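# Six arms hold a cloth above lanterns over a patch

## Task

Lift the cloth and keep it motionless so that every part of it sits between two fingers' breadth and two hands' breadth above the lantern tops, and so that, viewed from directly above, it covers the painted patch. At the end it must be held touching nothing else. The task fails if any lantern is tilted or toppled, or has moved a hand's breadth or more from where it began.

## Robot and tools

SETUP. Six i2rt Big YAM arms, arm1 to arm6, each with a five-finger right hand, share a team. Odd arms stand at y≈+0.65 and even arms at y≈-0.65. Along x they sit in pairs near -0.87, 0 and +0.87. Their feet are at z≈0.79-0.82, and tables under them have tops at z=+0.720. Each foot faces along its own +x, roughly toward the middle (y=0). Every pose is in one scene frame: metres, origin on the floor, +z up. Quaternions are written w,x,y,z. Reach is about 1.07 m from joint 1's axis.

HAND FRAME. The hand point lies 0.045 m in front of the palm. Its +z runs along straight fingers, +y points out of the palm, and +x runs across the palm away from the thumb. Straight fingers extend 0.06-0.07 m past the point. A wrist bracket on the little-finger side can strike objects. The wrist camera is on that same side. With joint6 near -1.3 its image is upright.

move. Each armN key takes an object (or null) for that robot alone, so there is one entry per arm, and arms left out get no new command. Inside it:
- "target": 7 numbers [x, y, z, qw, qx, qy, qz]. This is an absolute pose of the hand point in the scene frame, in metres plus a unit quaternion. The hand goes there in a straight line starting from its current hand_target. It does not avoid obstacles. It lags, may drift, and can overshoot speed when the arm is nearly straight. Each control step is clipped to 100 mm and 20° from the measured hand. All hand paths in one call finish together, and always within 10 s.
- "speed": top linear speed in m/s, 0.002 to 4.3, default 0.25. Rotation is limited to twice that value in rad/s.
- "joints": absolute targets by name. Arm joints are in radians: joint1_rad ±2.879 (turns about the foot, + counter-clockwise from above); joint2_rad 0 to 3.141 (shoulder); joint3_rad 0 to 3.019 (elbow, + opens); joint4_rad -1.692 to 1.57 (+ tips the fingers up); joint5_rad ±1.57 (+ to the arm's right); joint6_rad ±2.094 (roll, + clockwise seen from behind). Hand keys use a -1 to 1 scale: hand_little, hand_ring, hand_middle, hand_index, hand_thumb_bend (+1 straight/open, -1 curled/closed) and hand_thumb_turn (+1 beside the palm, -1 opposite the fingers). hand_force_limit (-1 to 1) maps to about 0 to 10 N at the fingertip, or 15 N for the thumb. hand_speed runs from -0.96 to 1 and reaches full speed at +0.48. These two are settings and cause no motion. If "target" is also given, only the hand keys may appear, or the call is refused.
- "min_time_s": 0.1 to 8 s, the minimum duration of that arm's joint motions.
- "cameras": a list drawn from arm1_cam_wrist…arm6_cam_wrist, cam_high, cam_low, "all". [] gives none. Any unknown name invalidates the whole call.
A call without an action returns the full state and every image. One action may last at most 15 s.

wait {seconds: 0-10, cameras}: lets time pass without new commands. zoom_image {camera, region:[x0,y0,x1,y1]}: pixel box with a top-left origin, no more than 504×504, taken from that camera's newest image. show_instructions: displays the reference pages. finished_scene {scene: 1}: ends the scene permanently, so call it only once the cloth is steady and in place.

RESULTS. "move" lists the robots that were commanded. "as last shown" and "not commanded" mark idle robots. "pictures" gives the order of the images. "hand" is the measured pose, and "hand_target" is the pose at the current joint targets. joint_positions also includes both hand settings. "Joint velocities" are in rad/s, and "within noise" means the arm is still. "off_target" means the arm rests short of its target. "time_out" is a stop, and "on_its_own" shows the target still being pushed. "not_followed", "joint command not followed" and "pose unreachable" mean a safety check held the command back. hand_stopped_by gives six words, one each for little, ring, middle, index, thumb_bend and thumb_turn: moving/target/force/stalled/fault. *_load_n is the fingertip force in N, positive when pushed open. If a grip slips, the loads drop to about 0. Torques are noisy. MOTOR HOT warns of heating. OVER-TEMPERATURE FAULT means the arm collapses for 30-60 s, after which any "limit_stop_at_motor_heat" targets must be sent again. A refused call, or a stop, cancels the remaining move, wait and finished_scene calls in that reply.

GRIPPING. A finger motor starts only when its target changes by 0.002 or more. It stops on arrival or when its load reaches hand_force_limit, then locks. Both settings start at 0 and -0.8. For a soft hold, close with hand_speed at -0.94 or below. To grip harder, raise the limit and send a target further closed than the current reading. To release, send a target more open than the reading. Thumb turned to -1 and fingers wrap objects 0.035-0.065 m thick. Thumb tip against the index pad pinches thin or light items, which suits cloth corners.

CAUTIONS. Never press two robots together hard, and never close a hand on another robot's fingers: either fails the task. The checks do not stop hands or wrist cameras from meeting. Fast joint moves swing wide and can overshoot by up to 30°. The arm keeps pushing through contact. Keep hands and cloth away from the lanterns, and do not knock anything out of the work area. Do not drop or fling the cloth. Keeping an arm stretched out or forcing an unreachable pose heats the motors. Camera calibrations in the scene frame come with each image. Treat wrist-camera poses as approximate.

Each tool is called as a command line: name --argument value for each argument, lists and objects as JSON in quotes; but a table of rows of numbers goes row by row, as --pt "numbers of a row", without its own name.

Reference images:

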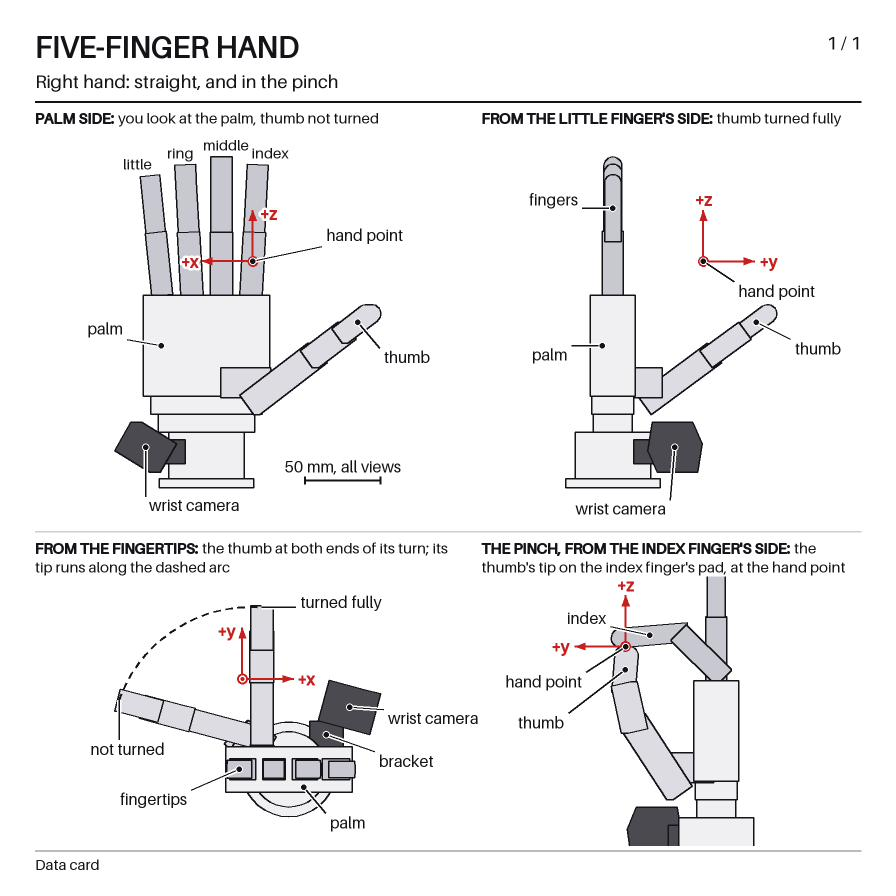

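## Session

move

Scene clock: 0.00 s.
Joint torques (N m): no reading
Motor temperatures (°C): arm1=[32 29 31 26 34 31] | arm2=[27 28 24 30 24 25] | arm3=[30 30 29 30 25 32] | arm4=[34 32 32 26 29 27] | arm5=[32 31 25 34 25 27] | arm6=[32 29 27 25 28 31]
Heat: arm1: hottest joint5_rad 34 °C; arm2: hottest joint4_rad 30 °C; arm3: hottest joint6_rad 32 °C; arm4: hottest joint1_rad 34 °C; arm5: hottest joint4_rad 34 °C; arm6: hottest joint1_rad 32 °C.
Joint velocities: within noise
arm1.joint_positions: joint1_rad=-0.769 joint2_rad=+0.580 joint3_rad=+1.413 joint4_rad=-1.635 joint5_rad=-0.148 joint6_rad=-1.247 hand_little=+1.000 hand_ring=+1.000 hand_middle=+1.000 hand_index=+1.000 hand_thumb_turn=+1.000 hand_thumb_bend=+1.000 hand_force_limit=+0.000 hand_speed=-0.800
arm1.joint_status: not commanded
arm1.hand_stopped_by: target,target,target,target,target,target
arm1.little_load_n: 0.0
arm1.ring_load_n: 0.0
arm1.middle_load_n: 0.0
arm1.index_load_n: 0.0
arm1.thumb_bend_load_n: 0.0
arm1.thumb_turn_load_n: 0.0
arm1.hand: x=-0.9874 y=+0.5535 z=+1.2626 quat_wxyz=(+0.287, +0.245, -0.890, +0.256) (m; scene frame)
arm1.hand_target: x=-0.9871 y=+0.5537 z=+1.2698 quat_wxyz=(+0.295, +0.245, -0.886, +0.260) (m; scene frame)
arm1.hand_status: not commanded
arm2.joint_positions: joint1_rad=-0.190 joint2_rad=+0.599 joint3_rad=+1.434 joint4_rad=-1.566 joint5_rad=-0.217 joint6_rad=-1.305 hand_little=+1.000 hand_ring=+1.000 hand_middle=+1.000 hand_index=+1.000 hand_thumb_turn=+1.000 hand_thumb_bend=+1.000 hand_force_limit=+0.000 hand_speed=-0.800
arm2.joint_status: not commanded
arm2.hand_stopped_by: target,target,target,target,target,target
arm2.little_load_n: 0.0
arm2.ring_load_n: 0.0
arm2.middle_load_n: 0.0
arm2.index_load_n: 0.0
arm2.thumb_bend_load_n: 0.0
arm2.thumb_turn_load_n: 0.0
arm2.hand: x=-0.8190 y=-0.4776 z=+1.2763 quat_wxyz=(-0.360, +0.759, +0.501, +0.210) (m; scene frame)
arm2.hand_target: x=-0.8190 y=-0.4777 z=+1.2852 quat_wxyz=(-0.367, +0.754, +0.500, +0.217) (m; scene frame)
arm2.hand_status: not commanded
arm3.joint_positions: joint1_rad=-0.279 joint2_rad=+0.601 joint3_rad=+1.413 joint4_rad=-1.478 joint5_rad=-0.028 joint6_rad=-1.093 hand_little=+1.000 hand_ring=+1.000 hand_middle=+1.000 hand_index=+1.000 hand_thumb_turn=+1.000 hand_thumb_bend=+1.000 hand_force_limit=+0.000 hand_speed=-0.800
arm3.joint_status: not commanded
arm3.hand_stopped_by: target,target,target,target,target,target
arm3.little_load_n: 0.0
arm3.ring_load_n: 0.0
arm3.middle_load_n: 0.0
arm3.index_load_n: 0.0
arm3.thumb_bend_load_n: 0.0
arm3.thumb_turn_load_n: 0.0
arm3.hand: x=-0.0862 y=+0.4727 z=+1.2617 quat_wxyz=(+0.270, +0.356, -0.826, +0.344) (m; scene frame)
arm3.hand_target: x=-0.0861 y=+0.4731 z=+1.2712 quat_wxyz=(+0.277, +0.354, -0.821, +0.352) (m; scene frame)
arm3.hand_status: not commanded
arm4.joint_positions: joint1_rad=-0.592 joint2_rad=+0.649 joint3_rad=+1.394 joint4_rad=-1.138 joint5_rad=+0.059 joint6_rad=-1.235 hand_little=+1.000 hand_ring=+1.000 hand_middle=+1.000 hand_index=+1.000 hand_thumb_turn=+1.000 hand_thumb_bend=+1.000 hand_force_limit=+0.000 hand_speed=-0.800
arm4.joint_status: not commanded
arm4.hand_stopped_by: target,target,target,target,target,target
arm4.little_load_n: 0.0
arm4.ring_load_n: 0.0
arm4.middle_load_n: 0.0
arm4.index_load_n: 0.0
arm4.thumb_bend_load_n: 0.0
arm4.thumb_turn_load_n: 0.0
arm4.hand: x=+0.2160 y=-0.4625 z=+1.3135 quat_wxyz=(-0.310, +0.800, +0.236, +0.456) (m; scene frame)
arm4.hand_target: x=+0.2152 y=-0.4637 z=+1.3250 quat_wxyz=(-0.316, +0.794, +0.233, +0.465) (m; scene frame)
arm4.hand_status: not commanded
arm5.joint_positions: joint1_rad=+0.345 joint2_rad=+0.637 joint3_rad=+1.457 joint4_rad=-1.631 joint5_rad=+0.056 joint6_rad=-1.432 hand_little=+1.000 hand_ring=+1.000 hand_middle=+1.000 hand_index=+1.000 hand_thumb_turn=+1.000 hand_thumb_bend=+1.000 hand_force_limit=+0.000 hand_speed=-0.800
arm5.joint_status: not commanded
arm5.hand_stopped_by: target,target,target,target,target,target
arm5.little_load_n: 0.5
arm5.ring_load_n: 0.0
arm5.middle_load_n: 0.0
arm5.index_load_n: 0.0
arm5.thumb_bend_load_n: 0.0
arm5.thumb_turn_load_n: 0.0
arm5.hand: x=+0.8554 y=+0.4689 z=+1.2880 quat_wxyz=(+0.218, +0.701, -0.612, +0.295) (m; scene frame)
arm5.hand_target: x=+0.8552 y=+0.4697 z=+1.2940 quat_wxyz=(+0.222, +0.698, -0.610, +0.302) (m; scene frame)
arm5.hand_status: not commanded
arm6.joint_positions: joint1_rad=+0.412 joint2_rad=+0.607 joint3_rad=+1.476 joint4_rad=-1.323 joint5_rad=-0.158 joint6_rad=-1.237 hand_little=+1.000 hand_ring=+1.000 hand_middle=+1.000 hand_index=+1.000 hand_thumb_turn=+1.000 hand_thumb_bend=+1.000 hand_force_limit=+0.000 hand_speed=-0.800
arm6.joint_status: not commanded
arm6.hand_stopped_by: target,target,target,target,target,target
arm6.little_load_n: 0.0
arm6.ring_load_n: 0.0
arm6.middle_load_n: 0.0
arm6.index_load_n: 0.0
arm6.thumb_bend_load_n: 0.0
arm6.thumb_turn_load_n: 0.0
arm6.hand: x=+0.7998 y=-0.4463 z=+1.3159 quat_wxyz=(-0.513, +0.533, +0.656, +0.145) (m; scene frame)
arm6.hand_target: x=+0.8006 y=-0.4479 z=+1.3233 quat_wxyz=(-0.520, +0.530, +0.653, +0.148) (m; scene frame)
arm6.hand_status: not commanded
pictures: arm1_cam_wrist, arm2_cam_wrist, arm3_cam_wrist, arm4_cam_wrist, arm5_cam_wrist, arm6_cam_wrist, cam_high, cam_low

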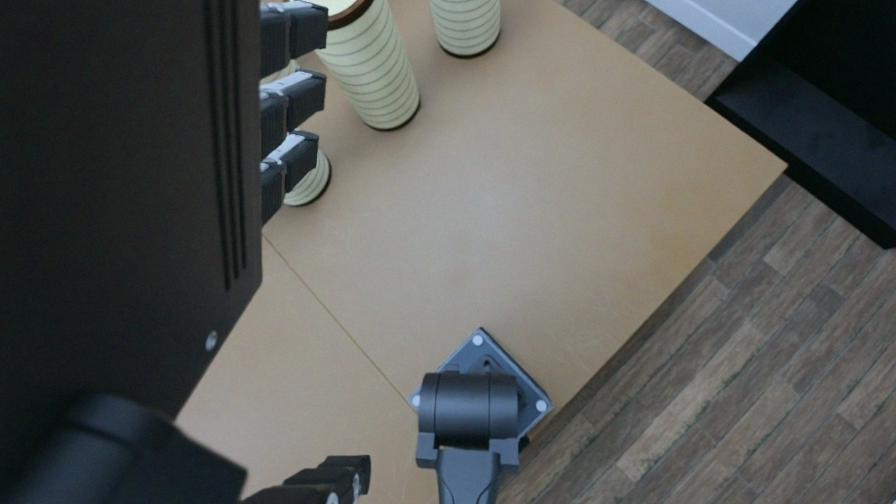

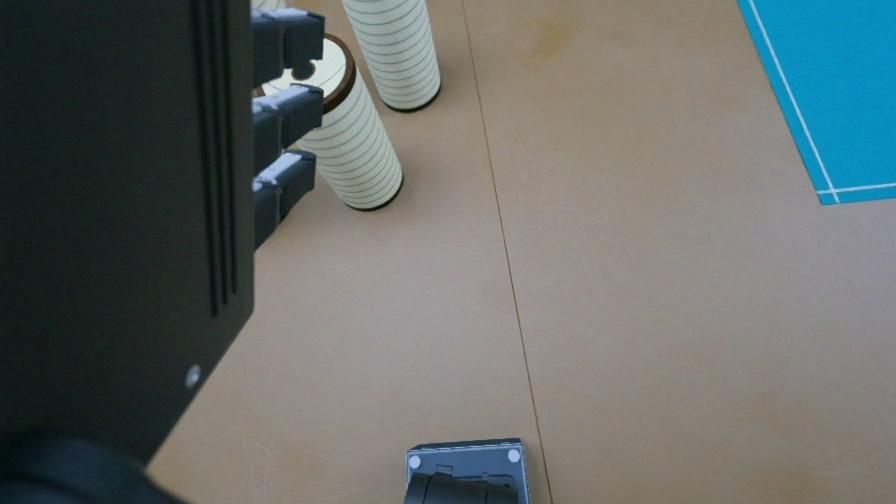

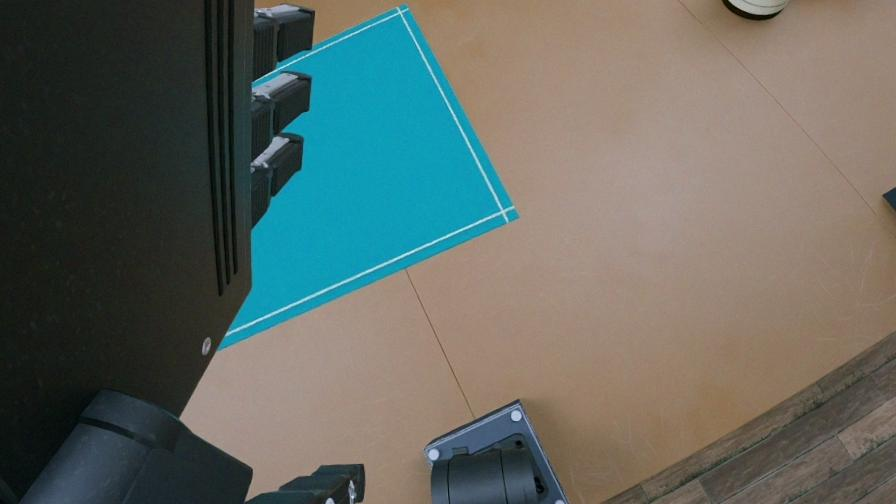

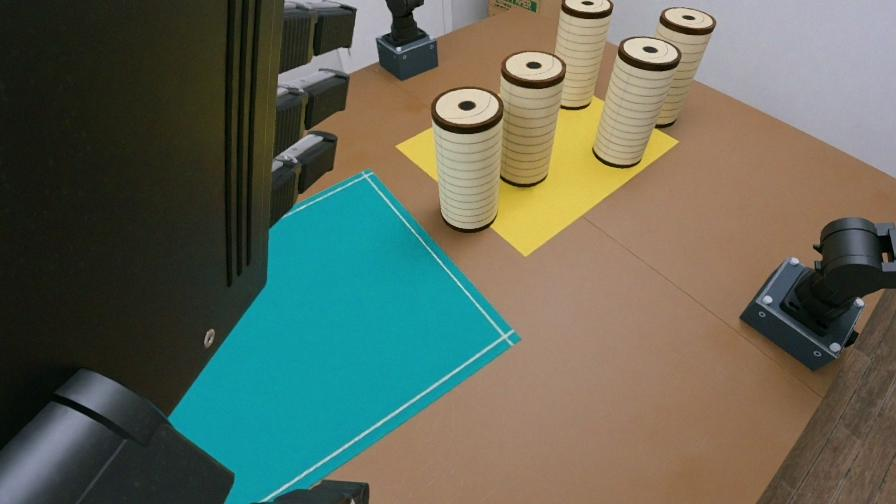

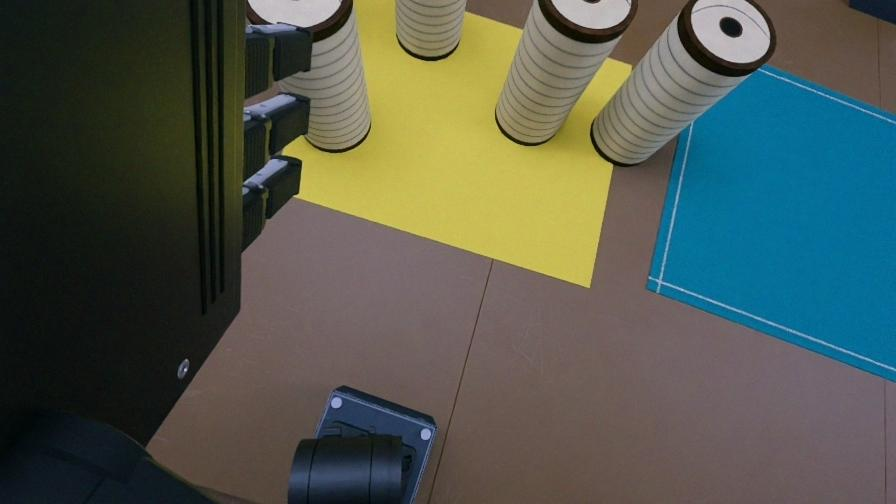

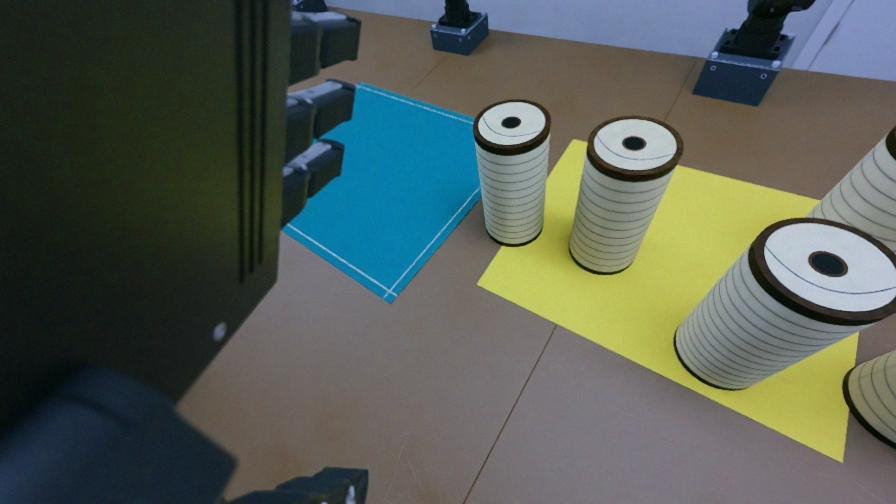

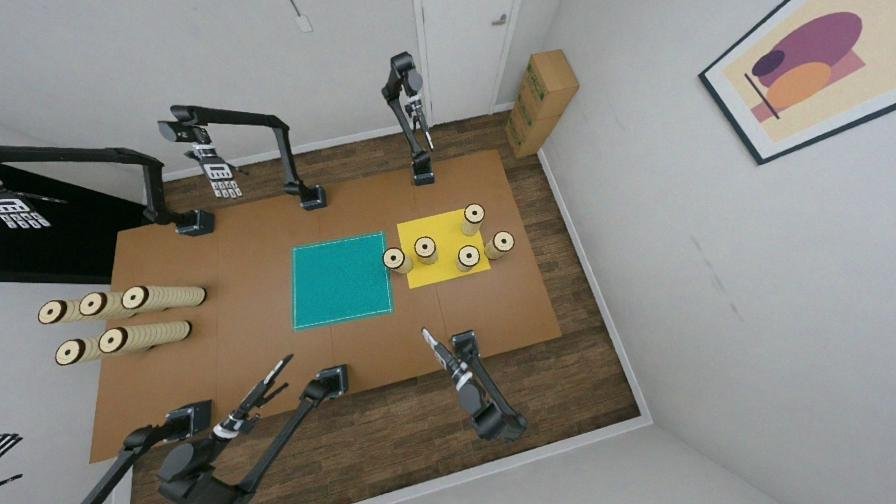

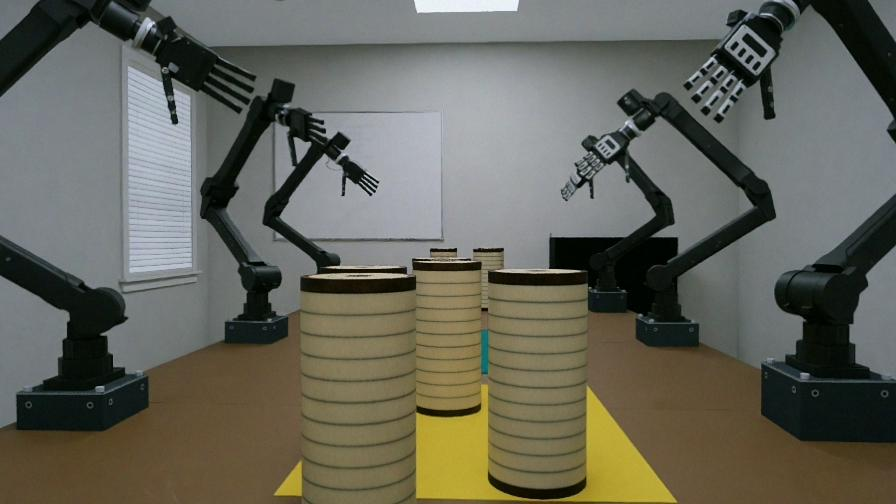

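zoom_image --camera "cam_high" --region '[270, 150, 570, 350]'

zoom_image --camera "cam_low" --region '[250, 200, 650, 504]'

zoom_image --camera "arm6_cam_wrist" --region '[392, 50, 896, 504]'

zoom_image --camera "cam_high" --region '[280, 220, 410, 340]'

Scaled by 1.680 from the camera's image (finer frame: 1280x720).

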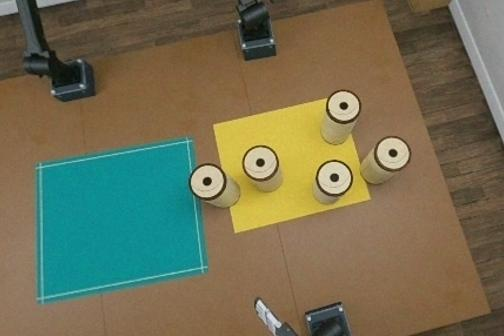

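Scaled by 1.260 from the camera's image (finer frame: 1280x720).

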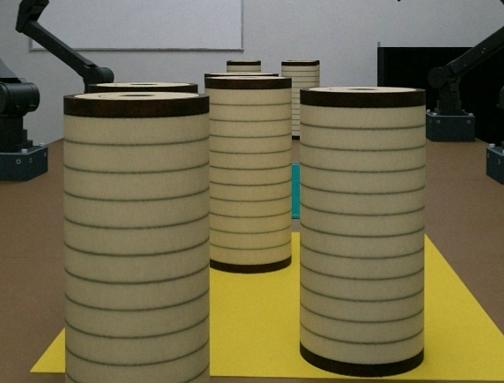

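Scaled by 1.000.

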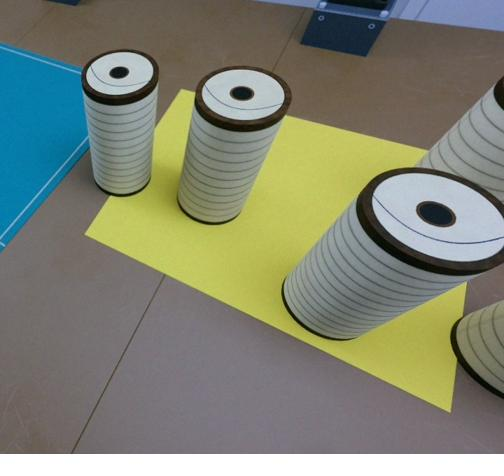

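Scaled by 3.877 from the camera's image (finer frame: 1280x720).

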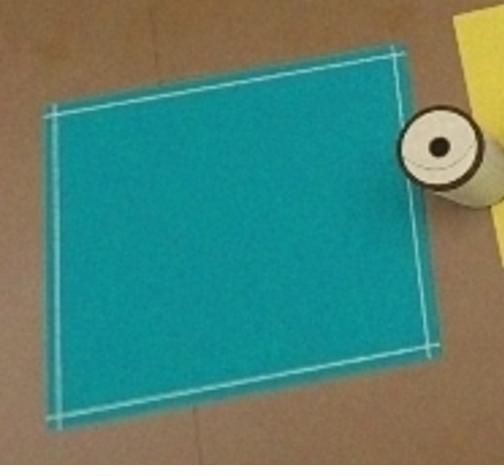

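move --arm3 '{"target": [-0.174, 0.283, 0.88, 0, 0, 0.866, -0.5], "speed": 0.25, "joints": {"hand_speed": 0.2, "hand_index": 0.0, "hand_middle": 0.0, "hand_ring": -1, "hand_little": -1, "hand_thumb_turn": -1, "hand_thumb_bend": 0.4}}' --arm5 '{"target": [0.464, 0.236, 0.88, 0, 0, 0.866, -0.5], "speed": 0.25, "joints": {"hand_speed": 0.2, "hand_index": 0.0, "hand_middle": 0.0, "hand_ring": -1, "hand_little": -1, "hand_thumb_turn": -1, "hand_thumb_bend": 0.4}}' --arm4 '{"target": [-0.232, -0.25, 0.88, 0.5, -0.866, 0, 0], "speed": 0.25, "joints": {"hand_speed": 0.2, "hand_index": 0.0, "hand_middle": 0.0, "hand_ring": -1, "hand_little": -1, "hand_thumb_turn": -1, "hand_thumb_bend": 0.4}}' --arm6 '{"target": [0.398, -0.297, 0.88, 0.5, -0.866, 0, 0], "speed": 0.25, "joints": {"hand_speed": 0.2, "hand_index": 0.0, "hand_middle": 0.0, "hand_ring": -1, "hand_little": -1, "hand_thumb_turn": -1, "hand_thumb_bend": 0.4}}' --cameras '["arm3_cam_wrist", "arm4_cam_wrist", "arm5_cam_wrist", "arm6_cam_wrist", "cam_high"]'

Scene clock: 8.47 s.
Joint torques (N m): arm1=[-0.67 2.37 9.68 1.43 -0.09 0] | arm2=[-0.97 3.08 9.48 1.77 -0.22 0.21] | arm3=[-1.73 -5.19 8.9 2.65 -0.36 -0.05] | arm4=[0.03 -6.89 9.22 2.47 0.34 0.07] | arm5=[-0.38 -16.56 9.7 1.57 -0.44 0.14] | arm6=[2.02 -13.92 11.95 0.57 0.74 0.18]
Motor temperatures (°C): arm1=[32 29 32 26 34 31] | arm2=[27 28 25 30 24 25] | arm3=[30 30 29 30 25 32] | arm4=[34 32 33 26 29 27] | arm5=[32 31 26 34 25 27] | arm6=[32 29 28 25 28 31]
Heat: arm1: hottest joint5_rad 34 °C; arm2: hottest joint4_rad 30 °C; arm3: hottest joint6_rad 32 °C; arm4: hottest joint1_rad 34 °C; arm5: hottest joint4_rad 34 °C; arm6: hottest joint1_rad 32 °C.
move: arm3 done; arm4 done; arm5 off_target; arm6 off_target
Joint velocities: within noise
arm1, arm2: as last shown
arm2.thumb_turn_load_n: -0.5
arm3.joint_positions: joint1_rad=-0.722 joint2_rad=+1.160 joint3_rad=+0.537 joint4_rad=-0.061 joint5_rad=-0.626 joint6_rad=-0.445 hand_little=-1.000 hand_ring=-1.000 hand_middle=+0.000 hand_index=+0.000 hand_thumb_turn=-1.000 hand_thumb_bend=+0.400 hand_force_limit=+0.000 hand_speed=+0.200
arm3.joint_status: all done
arm3.hand_stopped_by: target,target,target,target,target,target
arm3.little_load_n: 0.0
arm3.ring_load_n: -0.5
arm3.middle_load_n: 0.0
arm3.index_load_n: 0.0
arm3.thumb_bend_load_n: 0.0
arm3.thumb_turn_load_n: 0.0
arm3.hand: x=-0.1683 y=+0.2851 z=+0.8777 quat_wxyz=(-0.004, +0.007, -0.869, +0.494)
arm3.hand_target: x=-0.1740 y=+0.2831 z=+0.8802 quat_wxyz=(+0.000, +0.000, -0.866, +0.500)
arm3.hand_status: done (0.006 m and 1.2 deg from the pose sent, 0.435 m and 55.0 deg at the start)
arm4.joint_positions: joint1_rad=+0.705 joint2_rad=+1.253 joint3_rad=+0.616 joint4_rad=-0.012 joint5_rad=+0.584 joint6_rad=+0.367 hand_little=-1.000 hand_ring=-1.000 hand_middle=+0.000 hand_index=+0.000 hand_thumb_turn=-1.000 hand_thumb_bend=+0.400 hand_force_limit=+0.000 hand_speed=+0.200
arm4.joint_status: all done
arm4.hand_stopped_by: target,target,target,target,target,target
arm4.little_load_n: 0.0
arm4.ring_load_n: 0.0
arm4.middle_load_n: 0.0
arm4.index_load_n: 0.0
arm4.thumb_bend_load_n: 0.0
arm4.thumb_turn_load_n: 0.0
arm4.hand: x=-0.2251 y=-0.2506 z=+0.8774 quat_wxyz=(-0.494, +0.869, +0.003, +0.009)
arm4.hand_target: x=-0.2319 y=-0.2501 z=+0.8799 quat_wxyz=(-0.500, +0.866, +0.000, +0.000)
arm4.hand_status: done (0.007 m and 1.3 deg from the pose sent, 0.659 m and 64.1 deg at the start)
arm5.joint_positions: joint1_rad=-0.939 joint2_rad=+1.745 joint3_rad=+1.094 joint4_rad=-0.190 joint5_rad=-0.822 joint6_rad=-0.663 hand_little=-1.000 hand_ring=-1.000 hand_middle=+0.000 hand_index=+0.000 hand_thumb_turn=-1.000 hand_thumb_bend=+0.400 hand_force_limit=+0.000 hand_speed=+0.200
arm5.joint_status: all done
arm5.hand_stopped_by: target,target,target,target,target,target
arm5.little_load_n: 0.0
arm5.ring_load_n: 0.0
arm5.middle_load_n: 0.0
arm5.index_load_n: 0.0
arm5.thumb_bend_load_n: 0.0
arm5.thumb_turn_load_n: 0.0
arm5.hand: x=+0.4810 y=+0.2419 z=+0.8705 quat_wxyz=(-0.013, +0.003, -0.871, +0.492)
arm5.hand_target: x=+0.4644 y=+0.2366 z=+0.8803 quat_wxyz=(+0.000, +0.000, -0.866, +0.500)
arm5.hand_status: off_target (0.020 m and 1.9 deg from the pose sent, 0.612 m and 94.8 deg at the start)
arm6.joint_positions: joint1_rad=+1.088 joint2_rad=+1.658 joint3_rad=+1.094 joint4_rad=-0.375 joint5_rad=+0.890 joint6_rad=+0.800 hand_little=-1.000 hand_ring=-1.000 hand_middle=+0.000 hand_index=+0.000 hand_thumb_turn=-1.000 hand_thumb_bend=+0.400 hand_force_limit=+0.000 hand_speed=+0.200
arm6.joint_status: all done
arm6.hand_stopped_by: target,target,target,target,target,target
arm6.little_load_n: 0.0
arm6.ring_load_n: 0.0
arm6.middle_load_n: 0.0
arm6.index_load_n: 0.0
arm6.thumb_bend_load_n: 0.0
arm6.thumb_turn_load_n: 0.0
arm6.hand: x=+0.4120 y=-0.2987 z=+0.8720 quat_wxyz=(-0.497, +0.867, +0.003, +0.007)
arm6.hand_target: x=+0.3984 y=-0.2973 z=+0.8802 quat_wxyz=(-0.500, +0.866, +0.000, +0.000)
arm6.hand_status: off_target (0.016 m and 0.9 deg from the pose sent, 0.611 m and 88.1 deg at the start)
arm3_cam_wrist: T_world_to_cam=[[-0.25651, 0.54261, -0.79986, 0.49988], [0.80912, 0.57322, 0.12938, -0.14418], [0.5287, -0.614, -0.58607, 0.8924]] pos_world=[-0.22693, 0.35934, 0.9415]
arm4_cam_wrist: T_world_to_cam=[[0.28308, -0.45768, -0.84285, 0.69015], [-0.82898, -0.55872, 0.02496, -0.34854], [-0.48234, 0.69164, -0.53757, 0.64778]] pos_world=[-0.17185, -0.3269, 0.93862]
arm5_cam_wrist: T_world_to_cam=[[-0.23379, 0.54347, -0.80622, 0.67785], [0.8582, 0.50508, 0.09161, -0.6083], [0.45699, -0.67047, -0.58449, 0.56596]] pos_world=[0.42187, 0.31831, 0.93302]
arm6_cam_wrist: T_world_to_cam=[[0.25241, -0.44916, -0.85705, 0.51404], [-0.83236, -0.55245, 0.04439, 0.14055], [-0.49342, 0.70217, -0.51331, 0.97733]] pos_world=[0.46947, -0.37772, 0.93599]

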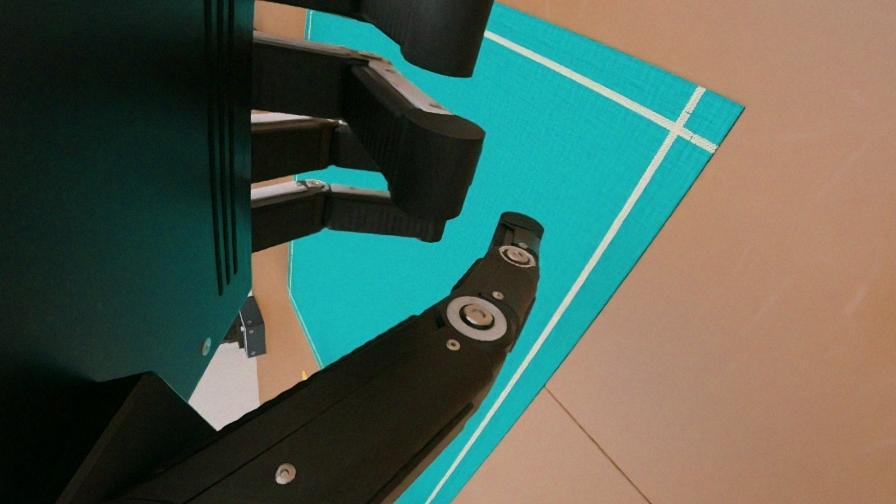

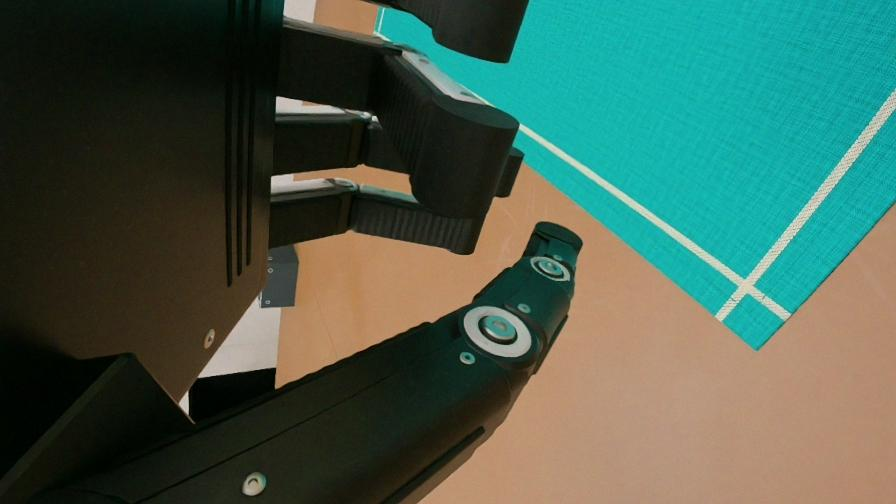

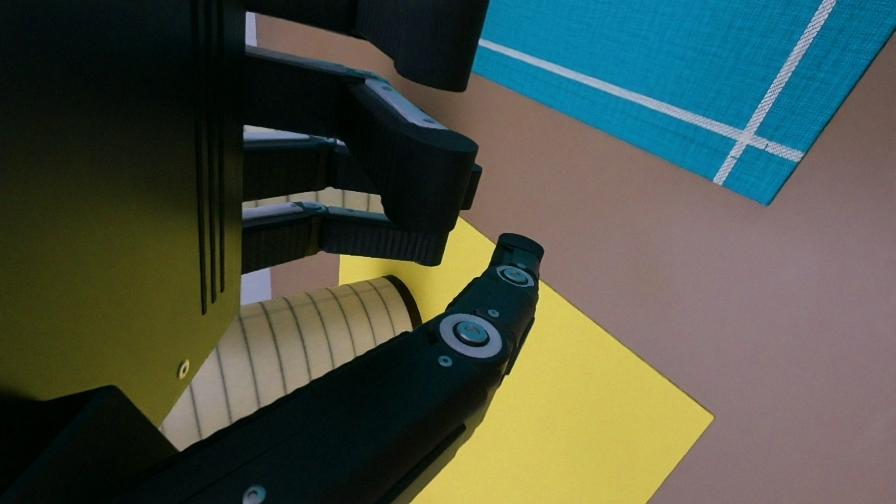

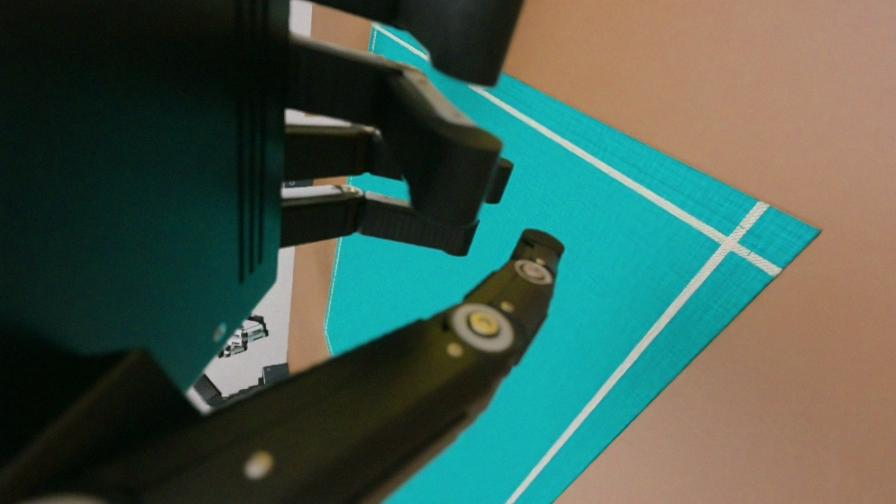

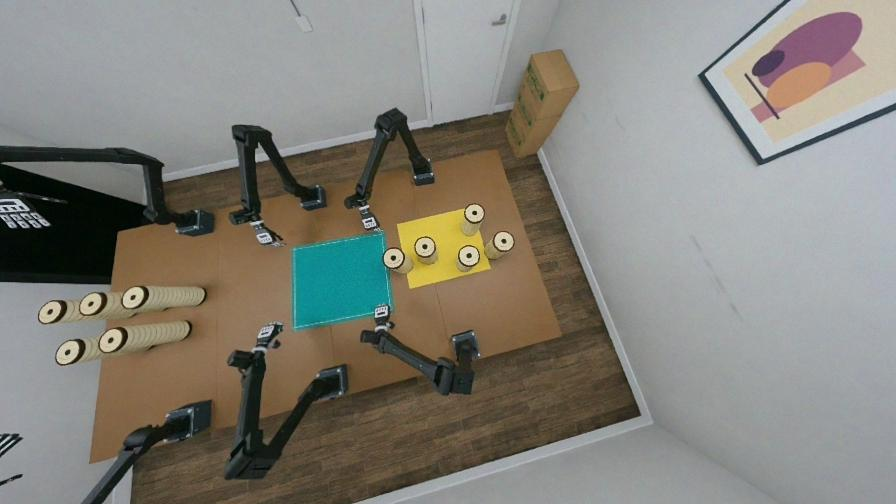

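move --arm3 '{"target": [-0.198, 0.263, 0.7525, 0, 0, 0.866, -0.5], "speed": 0.1}' --arm4 '{"target": [-0.249, -0.2695, 0.7525, 0.5, -0.866, 0, 0], "speed": 0.1}' --arm5 '{"target": [0.426, 0.240, 0.758, 0, 0, 0.866, -0.5], "speed": 0.1}' --arm6 '{"target": [0.3885, -0.304, 0.757, 0.5, -0.866, 0, 0], "speed": 0.1}' --cameras '["arm3_cam_wrist", "arm4_cam_wrist", "arm5_cam_wrist", "arm6_cam_wrist", "cam_low"]'

Scene clock: 11.67 s.
Joint torques (N m): arm1=[-0.67 2.32 9.63 1.44 -0.09 0] | arm2=[-0.97 3.08 9.46 1.76 -0.22 0.21] | arm3=[-1.73 -8.41 5.79 2.59 -0.37 -0.15] | arm4=[0.15 -8.59 5.57 2.41 0.5 0.06] | arm5=[-0.44 -18.26 8.09 1.52 -0.62 -0.17] | arm6=[2.43 -15.74 6.58 1.78 0.75 0.21]
Motor temperatures (°C): arm1=[32 29 32 26 34 31] | arm2=[27 28 25 30 24 25] | arm3=[30 30 30 30 25 32] | arm4=[34 32 33 26 29 27] | arm5=[32 31 27 34 25 27] | arm6=[32 29 28 25 28 31]
Heat: arm1: hottest joint5_rad 34 °C; arm2: hottest joint4_rad 30 °C; arm3: hottest joint6_rad 32 °C; arm4: hottest joint1_rad 34 °C; arm5: hottest joint4_rad 34 °C; arm6: hottest joint1_rad 32 °C.
move: arm3 done; arm4 done; arm5 off_target; arm6 off_target
Joint velocities: within noise
arm1, arm2: as last shown
arm2.thumb_turn_load_n: 0.0
arm3.joint_positions: joint1_rad=-0.732 joint2_rad=+1.640 joint3_rad=+0.493 joint4_rad=+0.456 joint5_rad=-0.635 joint6_rad=-0.444 hand_little=-1.000 hand_ring=-1.000 hand_middle=+0.000 hand_index=+0.000 hand_thumb_turn=-1.000 hand_thumb_bend=+0.400 hand_force_limit=+0.000 hand_speed=+0.200
arm3.joint_status: not commanded
arm3.hand_stopped_by: target,target,target,target,target,target
arm3.little_load_n: 0.0
arm3.ring_load_n: 0.0
arm3.middle_load_n: 0.0
arm3.index_load_n: 0.0
arm3.thumb_bend_load_n: 0.0
arm3.thumb_turn_load_n: 0.0
arm3.hand: x=-0.1900 y=+0.2658 z=+0.7508 quat_wxyz=(-0.007, +0.003, -0.870, +0.493)
arm3.hand_target: x=-0.1979 y=+0.2632 z=+0.7525 quat_wxyz=(+0.000, +0.000, -0.866, +0.500)
arm3.hand_status: done (0.009 m and 1.2 deg from the pose sent, 0.130 m and 1.2 deg at the start)
arm4.joint_positions: joint1_rad=+0.777 joint2_rad=+1.626 joint3_rad=+0.498 joint4_rad=+0.455 joint5_rad=+0.640 joint6_rad=+0.421 hand_little=-1.000 hand_ring=-1.000 hand_middle=+0.000 hand_index=+0.000 hand_thumb_turn=-1.000 hand_thumb_bend=+0.400 hand_force_limit=+0.000 hand_speed=+0.200
arm4.joint_status: not commanded
arm4.hand_stopped_by: target,target,target,target,target,target
arm4.little_load_n: 0.0
arm4.ring_load_n: 0.0
arm4.middle_load_n: 0.0
arm4.index_load_n: 0.0
arm4.thumb_bend_load_n: 0.0
arm4.thumb_turn_load_n: 0.0
arm4.hand: x=-0.2435 y=-0.2681 z=+0.7523 quat_wxyz=(-0.496, +0.868, +0.002, +0.007)
arm4.hand_target: x=-0.2489 y=-0.2695 z=+0.7526 quat_wxyz=(-0.500, +0.866, +0.000, +0.000)
arm4.hand_status: done (0.006 m and 1.0 deg from the pose sent, 0.129 m and 1.3 deg at the start)
arm5.joint_positions: joint1_rad=-0.981 joint2_rad=+2.020 joint3_rad=+1.140 joint4_rad=+0.019 joint5_rad=-0.846 joint6_rad=-0.680 hand_little=-1.000 hand_ring=-1.000 hand_middle=+0.000 hand_index=+0.000 hand_thumb_turn=-1.000 hand_thumb_bend=+0.400 hand_force_limit=+0.000 hand_speed=+0.200
arm5.joint_status: not commanded
arm5.hand_stopped_by: target,target,target,target,target,target
arm5.little_load_n: 0.0
arm5.ring_load_n: 0.0
arm5.middle_load_n: 0.0
arm5.index_load_n: 0.0
arm5.thumb_bend_load_n: 0.0
arm5.thumb_turn_load_n: 0.0
arm5.hand: x=+0.4422 y=+0.2431 z=+0.7583 quat_wxyz=(-0.014, -0.007, -0.869, +0.494)
arm5.hand_target: x=+0.4263 y=+0.2404 z=+0.7583 quat_wxyz=(+0.000, +0.000, -0.866, +0.500)
arm5.hand_status: off_target (0.017 m and 1.9 deg from the pose sent, 0.125 m and 1.9 deg at the start)
arm6.joint_positions: joint1_rad=+1.110 joint2_rad=+1.880 joint3_rad=+1.061 joint4_rad=-0.131 joint5_rad=+0.903 joint6_rad=+0.830 hand_little=-1.000 hand_ring=-1.000 hand_middle=+0.000 hand_index=+0.000 hand_thumb_turn=-1.000 hand_thumb_bend=+0.400 hand_force_limit=+0.000 hand_speed=+0.200
arm6.joint_status: not commanded
arm6.hand_stopped_by: target,target,target,target,target,target
arm6.little_load_n: 0.0
arm6.ring_load_n: 0.0
arm6.middle_load_n: 0.0
arm6.index_load_n: 0.0
arm6.thumb_bend_load_n: 0.0
arm6.thumb_turn_load_n: 0.0
arm6.hand: x=+0.3910 y=-0.3000 z=+0.7664 quat_wxyz=(-0.500, +0.866, +0.000, +0.002)
arm6.hand_target: x=+0.3887 y=-0.3040 z=+0.7572 quat_wxyz=(-0.500, +0.866, +0.000, +0.000)
arm6.hand_status: off_target (0.011 m and 0.3 deg from the pose sent, 0.117 m and 0.9 deg at the start)
arm3_cam_wrist: T_world_to_cam=[[-0.24708, 0.54468, -0.80142, 0.4057], [0.81022, 0.56979, 0.13746, -0.10412], [0.53151, -0.61536, -0.58209, 0.81544]] pos_world=[-0.24882, 0.34014, 0.81411]
arm4_cam_wrist: T_world_to_cam=[[0.2796, -0.45386, -0.84607, 0.58456], [-0.82849, -0.55938, 0.02628, -0.37142], [-0.4852, 0.69362, -0.53243, 0.57977]] pos_world=[-0.18986, -0.3446, 0.81302]
arm5_cam_wrist: T_world_to_cam=[[-0.21511, 0.54285, -0.81181, 0.57388], [0.8656, 0.49087, 0.09888, -0.57068], [0.45217, -0.68144, -0.57549, 0.51699]] pos_world=[0.38367, 0.32089, 0.81983]
arm6_cam_wrist: T_world_to_cam=[[0.24229, -0.44524, -0.86201, 0.43723], [-0.83252, -0.55165, 0.05094, 0.12237], [-0.49821, 0.70529, -0.50433, 0.90956]] pos_world=[0.44909, -0.37933, 0.82938]

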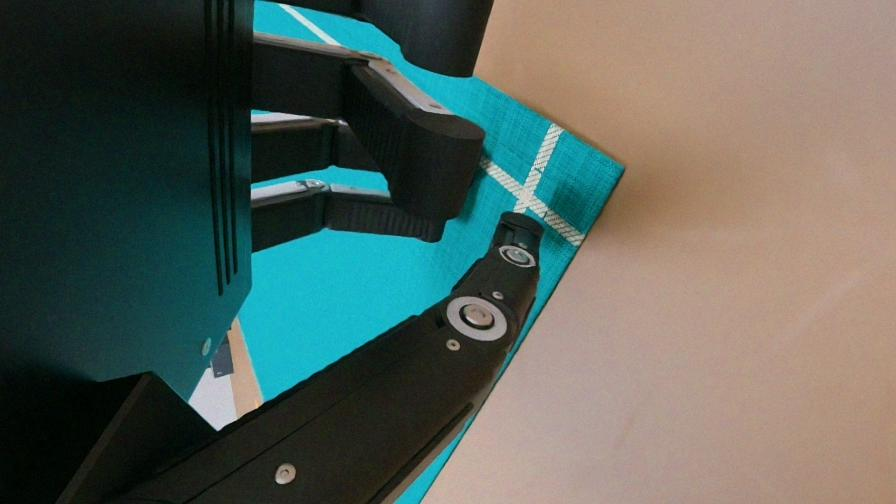

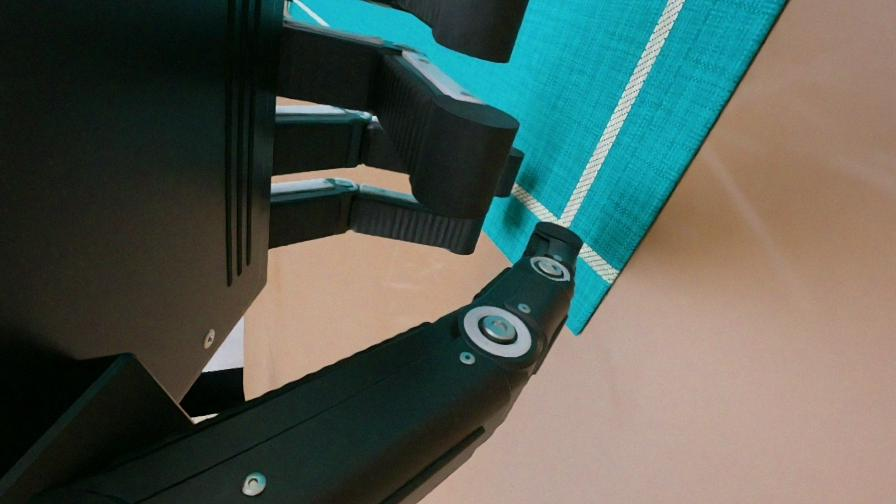

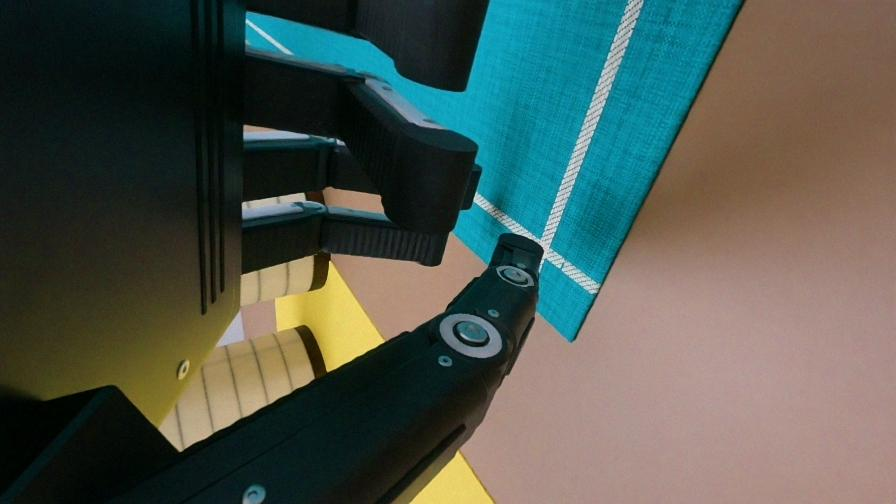

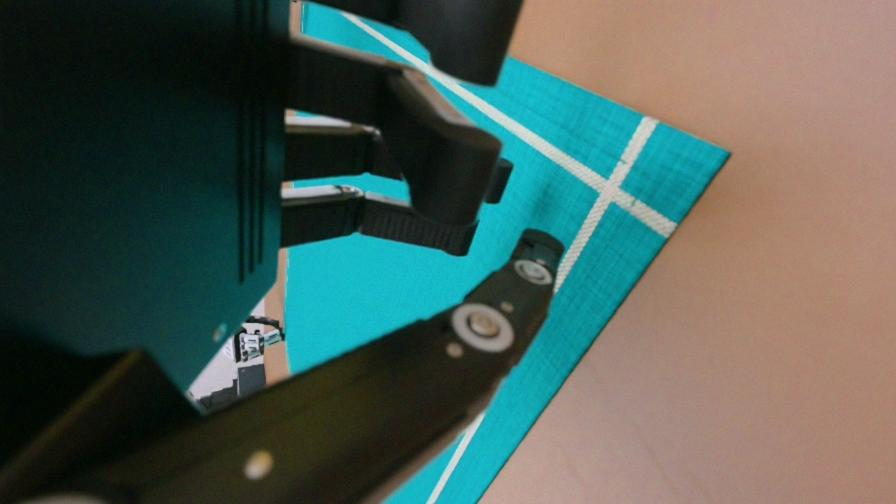

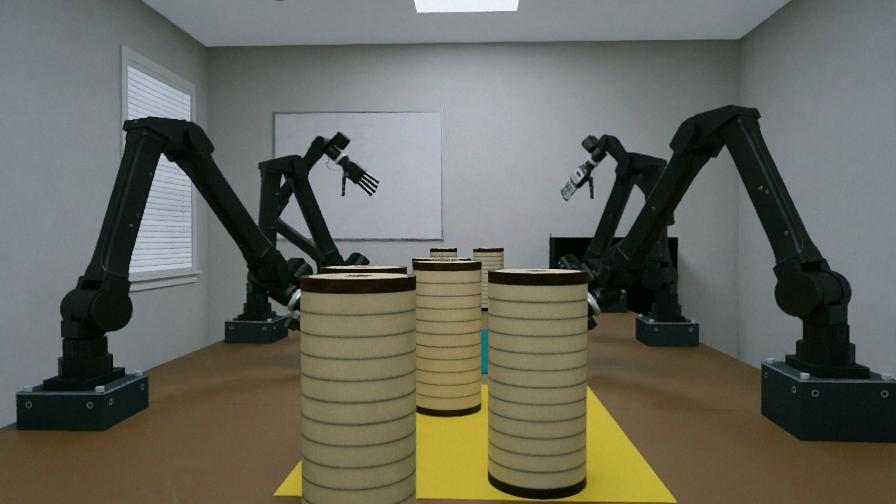

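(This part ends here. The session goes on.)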